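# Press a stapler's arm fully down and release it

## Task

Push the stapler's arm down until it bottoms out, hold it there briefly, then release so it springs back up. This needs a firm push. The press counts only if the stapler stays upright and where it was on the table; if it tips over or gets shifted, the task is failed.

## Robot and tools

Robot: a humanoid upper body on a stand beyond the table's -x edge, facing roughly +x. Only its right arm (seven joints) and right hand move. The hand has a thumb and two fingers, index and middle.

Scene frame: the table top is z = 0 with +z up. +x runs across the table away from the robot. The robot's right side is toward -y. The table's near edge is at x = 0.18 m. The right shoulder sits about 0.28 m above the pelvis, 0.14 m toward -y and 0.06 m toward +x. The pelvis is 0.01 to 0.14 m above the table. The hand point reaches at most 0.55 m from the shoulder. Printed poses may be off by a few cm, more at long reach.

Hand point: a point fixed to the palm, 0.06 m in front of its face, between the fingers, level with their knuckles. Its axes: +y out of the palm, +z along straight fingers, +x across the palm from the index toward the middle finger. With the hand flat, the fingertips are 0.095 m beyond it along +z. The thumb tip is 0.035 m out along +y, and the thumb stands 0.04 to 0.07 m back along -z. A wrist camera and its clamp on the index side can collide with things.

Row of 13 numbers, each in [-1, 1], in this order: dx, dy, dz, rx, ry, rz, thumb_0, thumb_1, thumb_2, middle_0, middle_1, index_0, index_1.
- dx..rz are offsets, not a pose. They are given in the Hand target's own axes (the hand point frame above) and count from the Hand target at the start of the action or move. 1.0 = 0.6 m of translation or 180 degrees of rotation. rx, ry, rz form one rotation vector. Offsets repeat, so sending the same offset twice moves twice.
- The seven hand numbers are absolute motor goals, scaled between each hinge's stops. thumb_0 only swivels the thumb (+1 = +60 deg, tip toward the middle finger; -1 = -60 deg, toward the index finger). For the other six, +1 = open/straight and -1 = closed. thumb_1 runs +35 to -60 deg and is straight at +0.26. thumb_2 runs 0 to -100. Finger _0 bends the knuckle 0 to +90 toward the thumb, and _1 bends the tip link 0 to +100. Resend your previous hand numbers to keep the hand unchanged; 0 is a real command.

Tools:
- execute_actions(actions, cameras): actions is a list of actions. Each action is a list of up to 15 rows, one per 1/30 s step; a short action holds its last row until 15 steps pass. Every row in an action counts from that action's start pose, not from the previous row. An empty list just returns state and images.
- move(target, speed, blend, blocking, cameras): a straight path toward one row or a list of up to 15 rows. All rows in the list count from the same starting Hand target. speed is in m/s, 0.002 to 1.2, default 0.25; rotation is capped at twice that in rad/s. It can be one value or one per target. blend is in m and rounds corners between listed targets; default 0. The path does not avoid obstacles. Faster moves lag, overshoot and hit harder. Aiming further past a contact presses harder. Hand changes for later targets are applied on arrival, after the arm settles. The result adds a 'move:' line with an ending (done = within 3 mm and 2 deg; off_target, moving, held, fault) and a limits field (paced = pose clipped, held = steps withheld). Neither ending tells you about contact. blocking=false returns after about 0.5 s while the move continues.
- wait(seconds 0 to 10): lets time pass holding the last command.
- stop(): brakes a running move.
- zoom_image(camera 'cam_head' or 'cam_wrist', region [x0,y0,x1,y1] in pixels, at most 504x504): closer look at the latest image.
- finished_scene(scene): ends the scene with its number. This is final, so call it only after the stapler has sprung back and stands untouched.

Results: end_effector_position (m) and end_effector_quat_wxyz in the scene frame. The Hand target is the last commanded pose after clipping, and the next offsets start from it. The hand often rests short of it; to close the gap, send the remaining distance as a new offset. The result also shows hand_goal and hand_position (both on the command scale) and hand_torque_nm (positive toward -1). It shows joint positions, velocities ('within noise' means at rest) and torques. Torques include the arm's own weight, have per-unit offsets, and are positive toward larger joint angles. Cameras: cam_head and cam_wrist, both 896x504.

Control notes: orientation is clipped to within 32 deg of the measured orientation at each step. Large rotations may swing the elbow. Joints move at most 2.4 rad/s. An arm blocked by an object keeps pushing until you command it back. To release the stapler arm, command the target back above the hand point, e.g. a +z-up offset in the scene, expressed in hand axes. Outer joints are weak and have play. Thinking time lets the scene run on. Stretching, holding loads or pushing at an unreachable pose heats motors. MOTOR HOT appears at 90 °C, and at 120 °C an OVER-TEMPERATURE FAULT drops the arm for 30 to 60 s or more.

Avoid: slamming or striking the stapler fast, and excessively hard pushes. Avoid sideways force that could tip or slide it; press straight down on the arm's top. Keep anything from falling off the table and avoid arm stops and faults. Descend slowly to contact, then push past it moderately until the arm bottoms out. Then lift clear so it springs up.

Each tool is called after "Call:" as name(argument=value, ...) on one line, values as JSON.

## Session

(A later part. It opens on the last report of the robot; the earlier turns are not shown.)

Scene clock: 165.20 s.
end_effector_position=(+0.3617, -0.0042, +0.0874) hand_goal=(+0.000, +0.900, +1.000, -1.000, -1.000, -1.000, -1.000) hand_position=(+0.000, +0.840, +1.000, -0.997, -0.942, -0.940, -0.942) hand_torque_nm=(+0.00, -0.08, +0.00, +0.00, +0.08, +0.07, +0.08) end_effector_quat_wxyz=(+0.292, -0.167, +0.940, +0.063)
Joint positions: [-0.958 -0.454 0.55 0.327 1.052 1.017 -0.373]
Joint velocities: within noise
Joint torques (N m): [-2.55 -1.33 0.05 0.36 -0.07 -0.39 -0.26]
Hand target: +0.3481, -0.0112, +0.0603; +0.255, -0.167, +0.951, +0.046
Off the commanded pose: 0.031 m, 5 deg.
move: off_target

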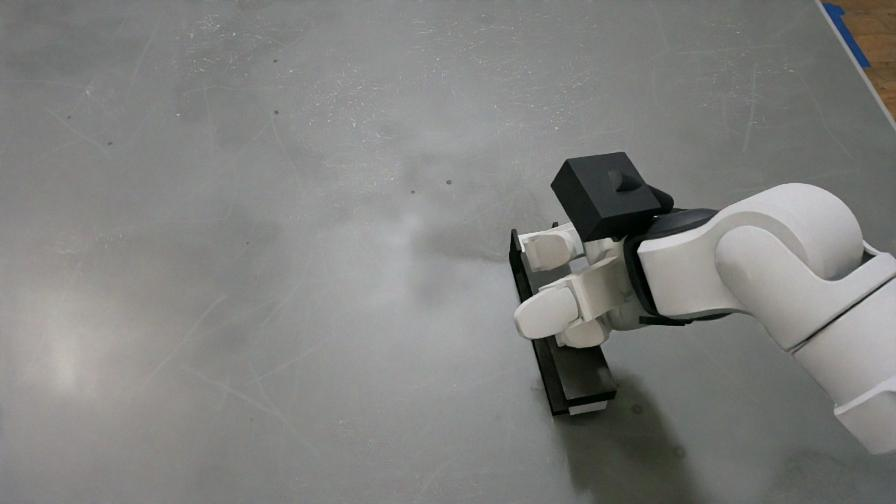

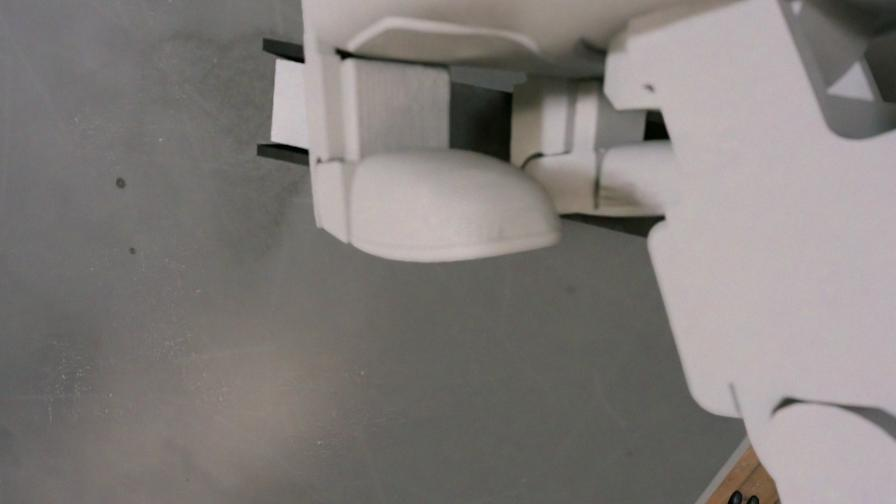

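Call:
move(target=[0.025,0,0.043,0,0,0,0,0.9,1,-1,-1,-1,-1], speed=0.06)

Call:
zoom_image(camera="cam_head", region=[440, 170, 720, 440])

Scene clock: 167.77 s.
end_effector_position=(+0.3727, +0.0004, +0.0787) hand_goal=(+0.000, +0.900, +1.000, -1.000, -1.000, -1.000, -1.000) hand_position=(+0.000, +0.840, +1.000, -0.998, -0.942, -0.940, -0.942) hand_torque_nm=(+0.00, -0.08, +0.00, +0.00, +0.08, +0.07, +0.08) end_effector_quat_wxyz=(+0.320, -0.168, +0.930, +0.073)
Joint positions: [-0.981 -0.441 0.639 0.436 1.007 0.851 -0.281]
Joint velocities: within noise
Joint torques (N m): [-0.33 -0.68 0.99 2.45 -0.17 0.01 -0.54]
Hand target: +0.3480, -0.0112, +0.0304; +0.255, -0.167, +0.951, +0.046
Off the commanded pose: 0.055 m, 8 deg.
move: off_target

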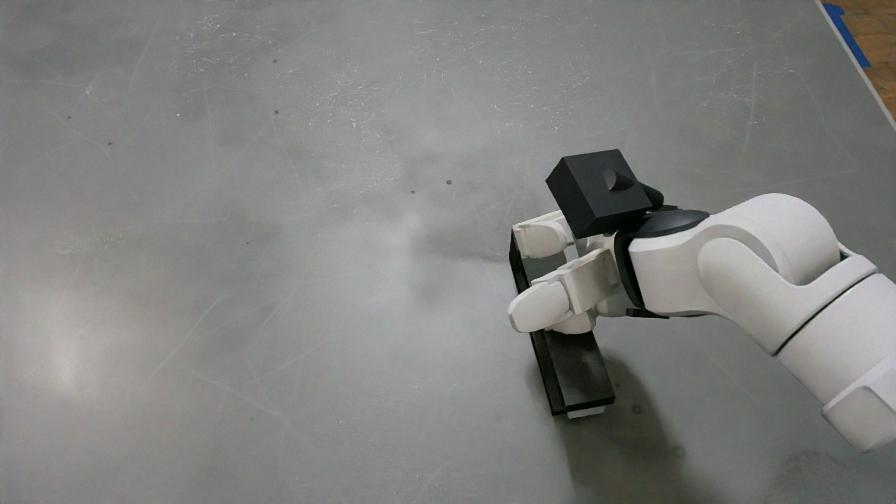

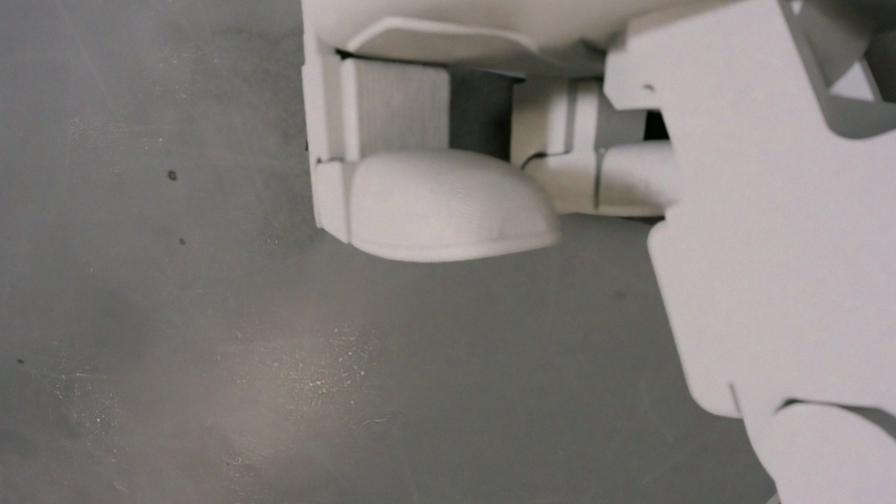

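Scaled by 1.800 from the camera's 896x504 image, which has a finer 1280x720 frame.

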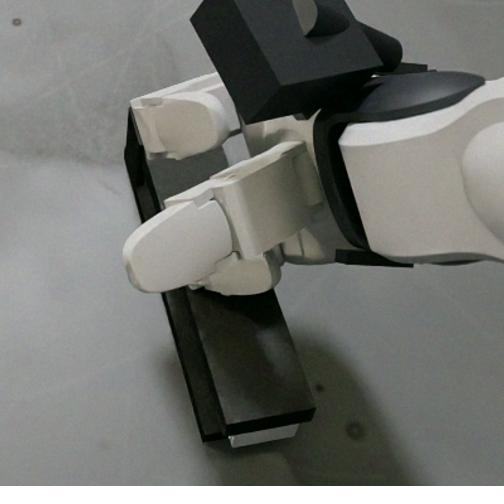

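Call:
move(target=[[-0.066,0.007,-0.155,0,0,0,0,0.9,1,-1,-1,-1,-1],[-0.037,0.007,-0.104,0,0,0,0,0.9,1,-1,-1,-1,-1]], speed=0.08)

Call:
zoom_image(camera="cam_head", region=[440, 170, 720, 440])

Scene clock: 173.70 s.
end_effector_position=(+0.3392, -0.0097, +0.1048) hand_goal=(+0.000, +0.900, +1.000, -1.000, -1.000, -1.000, -1.000) hand_position=(+0.000, +0.840, +1.000, -0.998, -0.942, -0.940, -0.942) hand_torque_nm=(+0.00, -0.08, +0.00, +0.00, +0.08, +0.07, +0.08) end_effector_quat_wxyz=(+0.267, -0.168, +0.948, +0.052)
Joint positions: [-0.927 -0.532 0.513 0.143 1.33 1.151 -0.639]
Joint velocities: within noise
Joint torques (N m): [-4.29 -1.74 -0.96 -1.21 0.09 -0.85 0.15]
Hand target: +0.3353, -0.0115, +0.0956; +0.255, -0.167, +0.951, +0.046
Off the commanded pose: 0.010 m, 2 deg.
move: off_target

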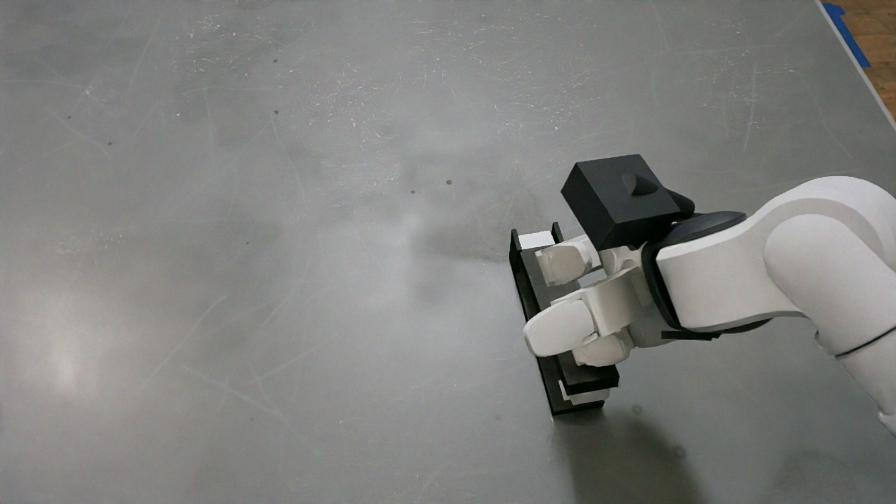

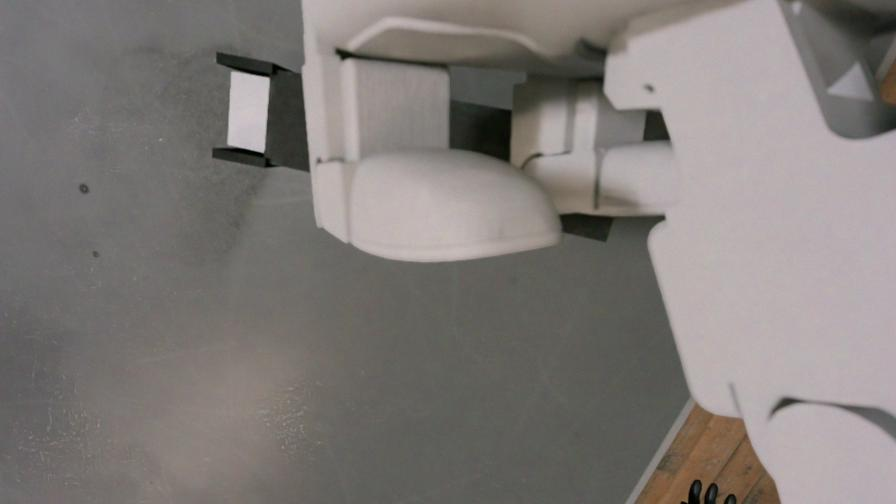

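Scaled by 1.800 from the camera's 896x504 image, which has a finer 1280x720 frame.

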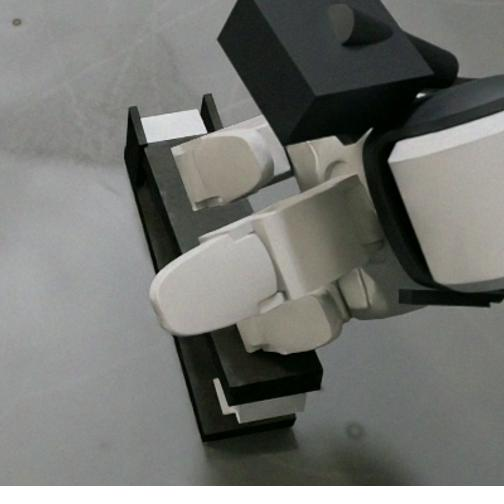

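Call:
move(target=[0.115,-0.007,0.0875,0,0,0,0,0.9,1,-1,-1,-1,-1], speed=0.08)

Call:
zoom_image(camera="cam_head", region=[440, 170, 720, 440])

Scene clock: 177.00 s.
end_effector_position=(+0.3350, -0.0098, +0.0734) hand_goal=(+0.000, +0.900, +1.000, -1.000, -1.000, -1.000, -1.000) hand_position=(+0.000, +0.840, +1.000, -0.999, -0.942, -0.940, -0.942) hand_torque_nm=(+0.00, -0.08, +0.00, +0.00, +0.08, +0.07, +0.08) end_effector_quat_wxyz=(+0.334, -0.164, +0.924, +0.086)
Joint positions: [-0.787 -0.578 0.67 0.135 1.121 0.782 -0.4]
Joint velocities: within noise
Joint torques (N m): [1.28 -1.68 1.81 3.79 -0.44 0.45 -0.72]
Hand target: +0.3052, -0.0267, +0.0156; +0.255, -0.167, +0.951, +0.046
Off the commanded pose: 0.067 m, 11 deg.
move: off_target

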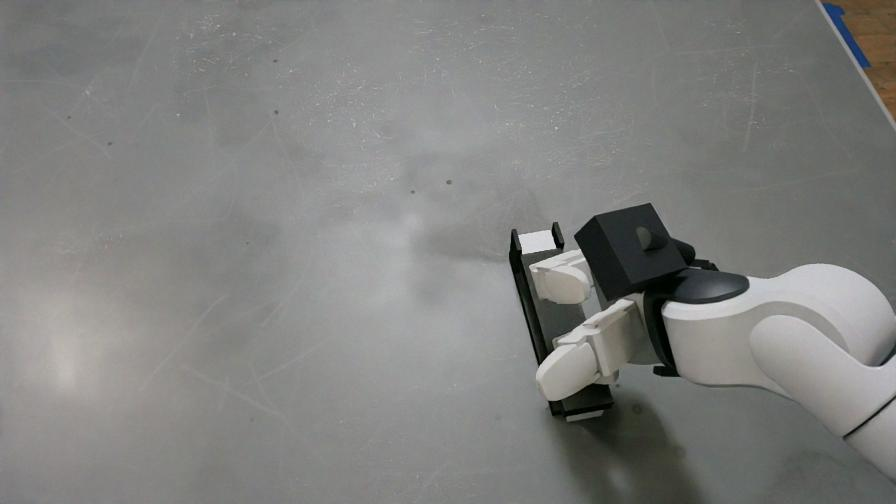

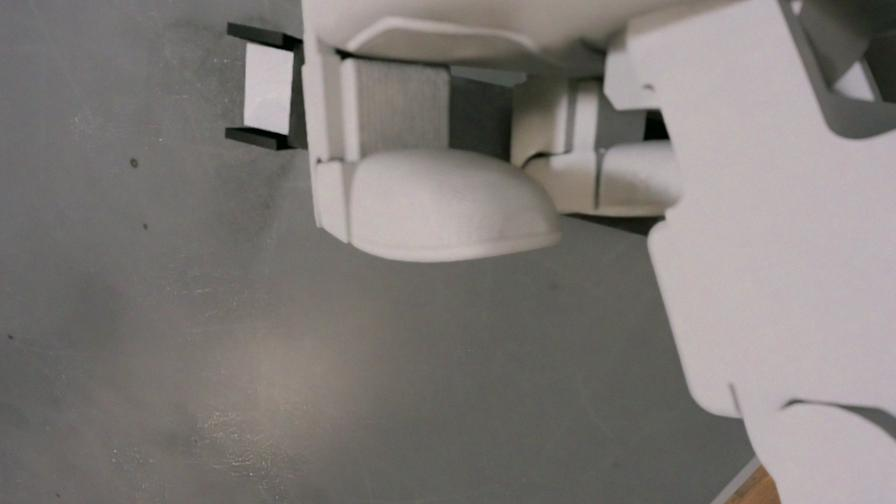

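Scaled by 1.800 from the camera's 896x504 image, which has a finer 1280x720 frame.

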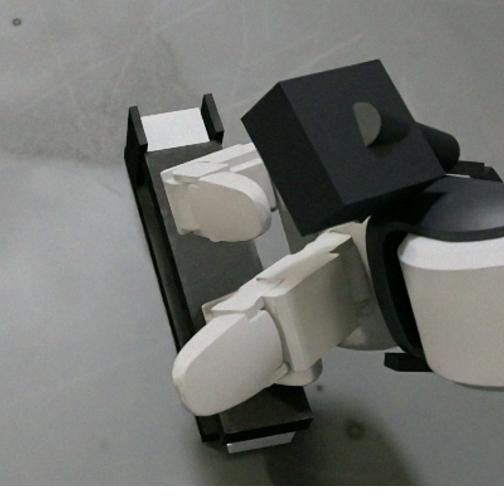

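Call:
move(target=[0.06,-0.005,0.045,0,0,0,0,0.9,1,-1,-1,-1,-1], speed=0.08)

Call:
zoom_image(camera="cam_head", region=[440, 170, 720, 440])

Scene clock: 179.60 s.
end_effector_position=(+0.3387, -0.0096, +0.0745) hand_goal=(+0.000, +0.900, +1.000, -1.000, -1.000, -1.000, -1.000) hand_position=(+0.000, +0.840, +1.000, -0.999, -0.942, -0.940, -0.942) hand_torque_nm=(+0.00, -0.08, +0.00, +0.00, +0.08, +0.07, +0.08) end_effector_quat_wxyz=(+0.392, -0.163, +0.899, +0.108)
Joint positions: [-0.753 -0.618 0.752 0.142 1.075 0.553 -0.326]
Joint velocities: within noise
Joint torques (N m): [4.97 -1.61 3.94 7.98 -0.36 2.16 -1.27]
Hand target: +0.2896, -0.0354, -0.0258; +0.255, -0.167, +0.951, +0.046
Off the commanded pose: 0.115 m, 18 deg.
move: off_target

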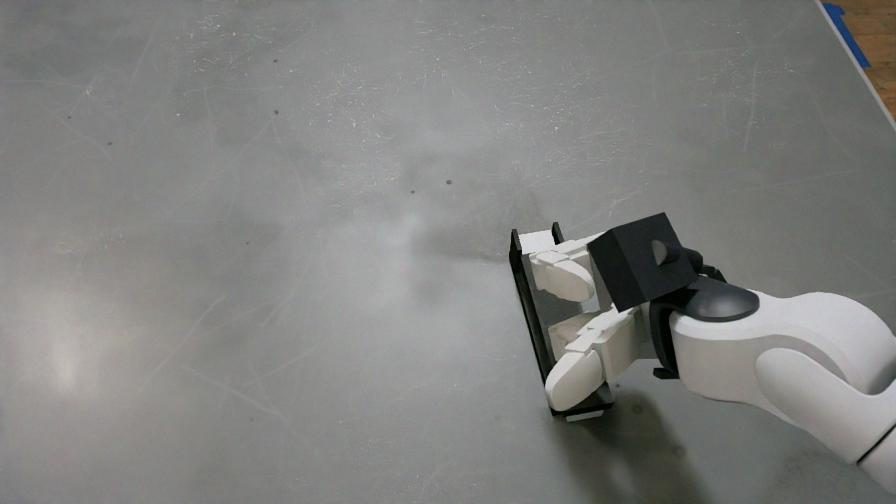

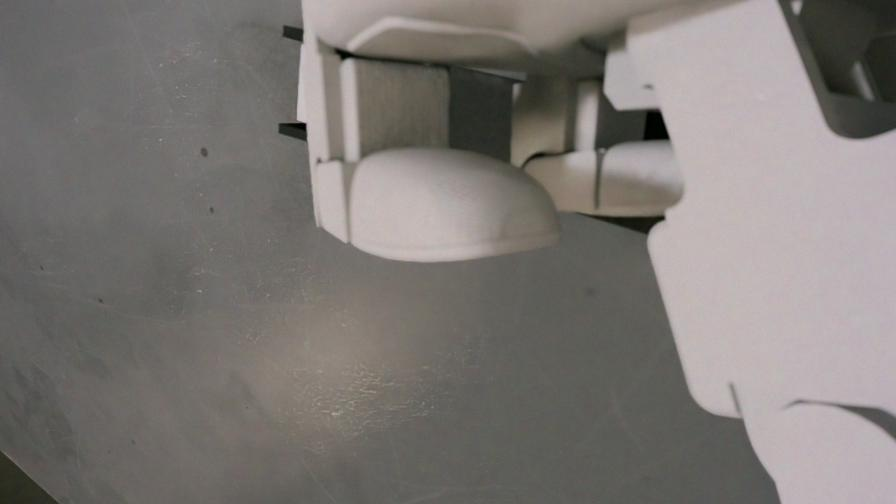

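Scaled by 1.800 from the camera's 896x504 image, which has a finer 1280x720 frame.

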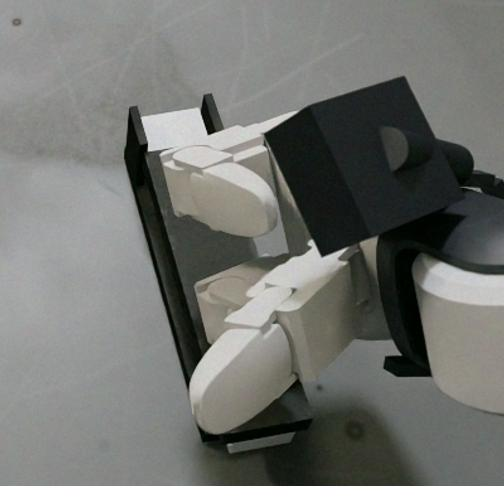

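Call:
move(target=[-0.227,0.01,-0.227,0,0,0,0,0.9,1,-1,-1,-1,-1], speed=0.15, cameras=["cam_head"])

Scene clock: 183.47 s.
end_effector_position=(+0.3328, -0.0148, +0.1566) hand_goal=(+0.000, +0.900, +1.000, -1.000, -1.000, -1.000, -1.000) hand_position=(+0.000, +0.840, +1.000, -0.999, -0.942, -0.940, -0.942) hand_torque_nm=(+0.00, -0.08, +0.00, +0.00, +0.08, +0.07, +0.08) end_effector_quat_wxyz=(+0.253, -0.166, +0.952, +0.045)
Joint positions: [-1.086 -0.712 0.611 0.061 1.876 1.147 -0.977]
Joint velocities: within noise
Joint torques (N m): [-6.64 -2.17 -2.11 -0.79 0.62 -0.44 -0.03]
Hand target: +0.3345, -0.0133, +0.1603; +0.255, -0.167, +0.951, +0.046
Off the commanded pose: 0.004 m, 0 deg.
move: off_target
Images, in order (width x height): cam_head 896x504.

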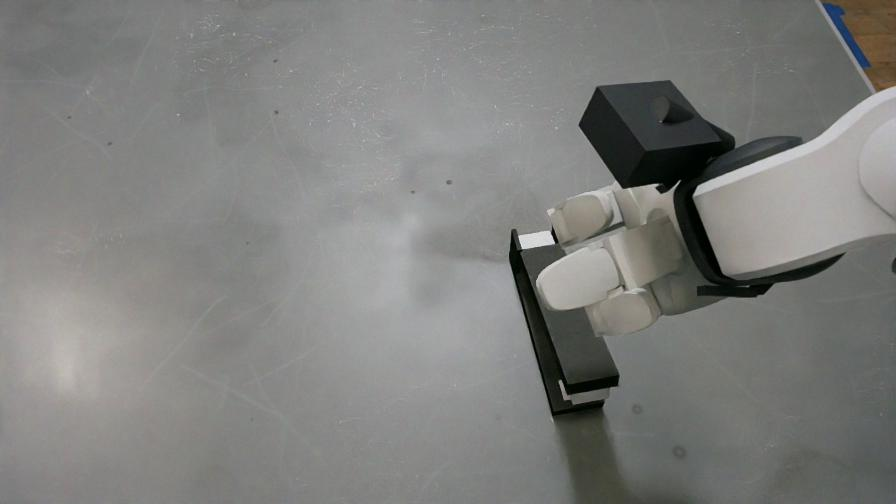

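Call:
move(target=[[0.148,-0.461,-0.201,0.101,-0.33,0.058,0,0.9,1,-1,-1,-1,-1],[0.141,-0.207,-0.342,0.219,-0.435,-0.519,0,0.9,1,-1,-1,-1,-1]], speed=0.4, cameras=[])

Scene clock: 191.40 s.
end_effector_position=(+0.2124, -0.1891, +0.2963) hand_goal=(+0.000, +0.900, +1.000, -1.000, -1.000, -1.000, -1.000) hand_position=(+0.000, +0.840, +1.000, -0.999, -0.942, -0.940, -0.942) hand_torque_nm=(+0.00, -0.08, +0.00, +0.00, +0.08, +0.07, +0.08) end_effector_quat_wxyz=(+0.715, -0.599, +0.178, -0.313)
Joint positions: [0.48 -0.972 -1.028 -0.556 0.109 -0.88 0.279]
Joint velocities: within noise
Joint torques (N m): [0.77 -2.49 -2.23 -0.84 0.5 0.13 -0.72]
Hand target: +0.2117, -0.1905, +0.2952; +0.711, -0.601, +0.179, -0.318
Off the commanded pose: 0.002 m, 1 deg.
move: done
No camera images: "cameras" was empty.

Call:
move(target=[[0.236,0.140,-0.094,0.146,0.274,0.475,0,0.9,1,-1,-1,-1,-1],[-0.076,0.289,0.3,-0.219,0.435,0.519,0,0.9,1,-1,-1,-1,-1]], speed=0.4, blend=[0.03,0])

Scene clock: 198.07 s.
end_effector_position=(+0.3330, -0.0174, +0.1559) hand_goal=(+0.000, +0.900, +1.000, -1.000, -1.000, -1.000, -1.000) hand_position=(+0.000, +0.840, +1.000, -0.999, -0.942, -0.940, -0.942) hand_torque_nm=(+0.00, -0.08, +0.00, +0.00, +0.08, +0.07, +0.08) end_effector_quat_wxyz=(+0.252, -0.163, +0.953, +0.044)
Joint positions: [-1.085 -0.729 0.624 0.055 1.882 1.133 -0.97]
Joint velocities: within noise
Joint torques (N m): [-6.86 -1.73 -1.96 -0.75 0.58 -0.43 -0.03]
Hand target: +0.3341, -0.0137, +0.1599; +0.255, -0.167, +0.951, +0.046
Off the commanded pose: 0.005 m, 1 deg.
move: off_target

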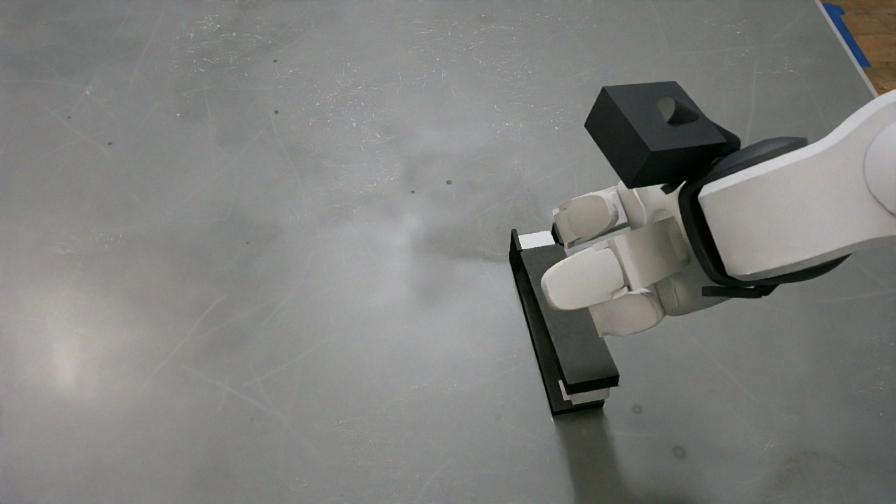

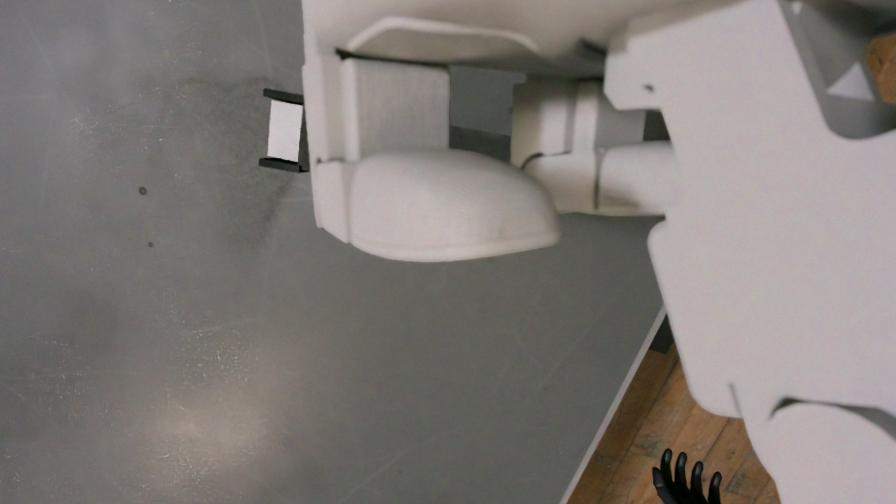

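Call:
move(target=[[0.039,0.003,0.073,0,0,0,0,0.9,1,-1,-1,-1,-1],[0.187,-0.006,0.2,0,0,0,0,0.9,1,-1,-1,-1,-1]], speed=[0.2,0.12], cameras=["cam_head"])

Call:
zoom_image(camera="cam_head", region=[440, 170, 720, 440])

Call:
move(target=[-0.187,0.006,-0.2,0,0,0,0,0.9,1,-1,-1,-1,-1], speed=0.15, cameras=["cam_head"])

Scene clock: 203.43 s.
end_effector_position=(+0.3382, -0.0110, +0.0728) hand_goal=(+0.000, +0.900, +1.000, -1.000, -1.000, -1.000, -1.000) hand_position=(+0.000, +0.840, +1.000, -0.999, -0.942, -0.940, -0.942) hand_torque_nm=(+0.00, -0.08, +0.00, +0.00, +0.08, +0.07, +0.08) end_effector_quat_wxyz=(+0.352, -0.158, +0.918, +0.094)
Joint positions: [-0.848 -0.665 0.862 0.162 1.253 0.579 -0.41]
Joint velocities: within noise
Joint torques (N m): [2.15 -1.02 2.93 5.21 -0.48 1.09 -0.87]
Hand target: +0.3003, -0.0293, -0.0002; +0.255, -0.167, +0.951, +0.046
Off the commanded pose: 0.084 m, 13 deg.
move: off_target
Images, in order (width x height): cam_head 896x504.

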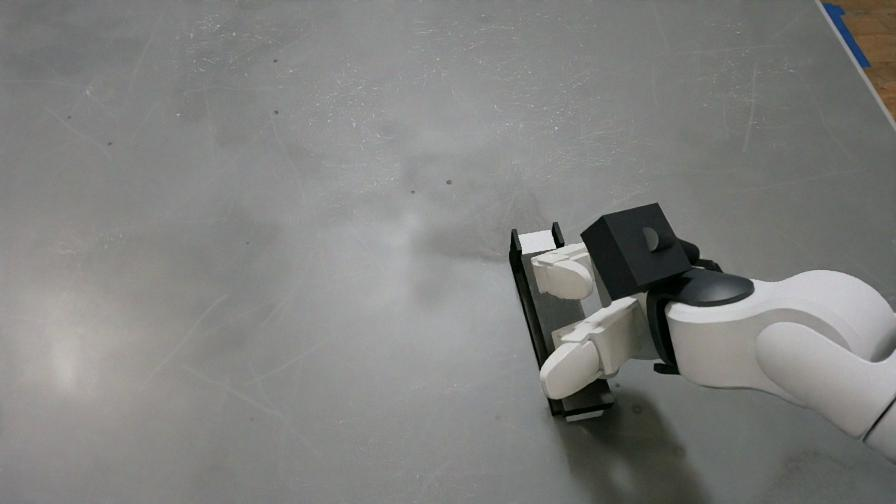

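Scaled by 1.800 from the camera's 896x504 image, which has a finer 1280x720 frame.

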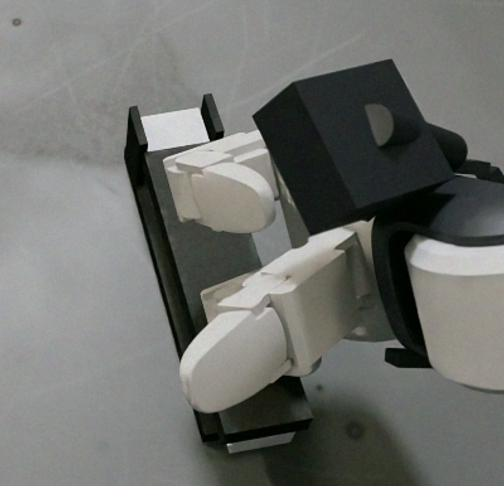

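Scene clock: 205.00 s.
end_effector_position=(+0.3306, -0.0114, +0.1563) hand_goal=(+0.000, +0.900, +1.000, -1.000, -1.000, -1.000, -1.000) hand_position=(+0.000, +0.840, +1.000, -0.999, -0.942, -0.940, -0.942) hand_torque_nm=(+0.00, -0.08, +0.00, +0.00, +0.08, +0.07, +0.08) end_effector_quat_wxyz=(+0.252, -0.171, +0.951, +0.049)
Joint positions: [-1.134 -0.762 0.73 0.044 1.915 1.058 -0.933]
Joint velocities: within noise
Joint torques (N m): [-6.36 -3.07 -2.49 -0.6 0.59 -0.43 -0.04]
Hand target: +0.3341, -0.0137, +0.1599; +0.255, -0.167, +0.951, +0.046
Off the commanded pose: 0.005 m, 1 deg.
move: off_target
Images, in order (width x height): cam_head 896x504.

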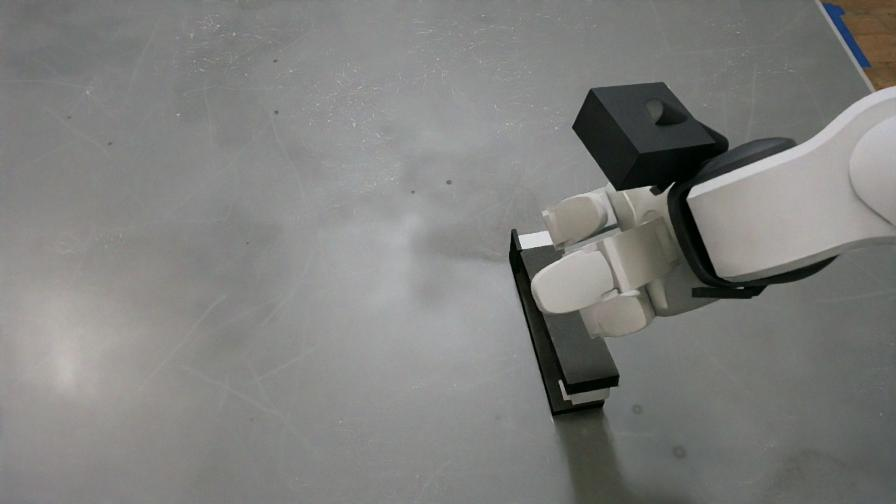

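Great. Finish practice.

Call:
finished_scene(scene=1)

The scene is finished: the task was done.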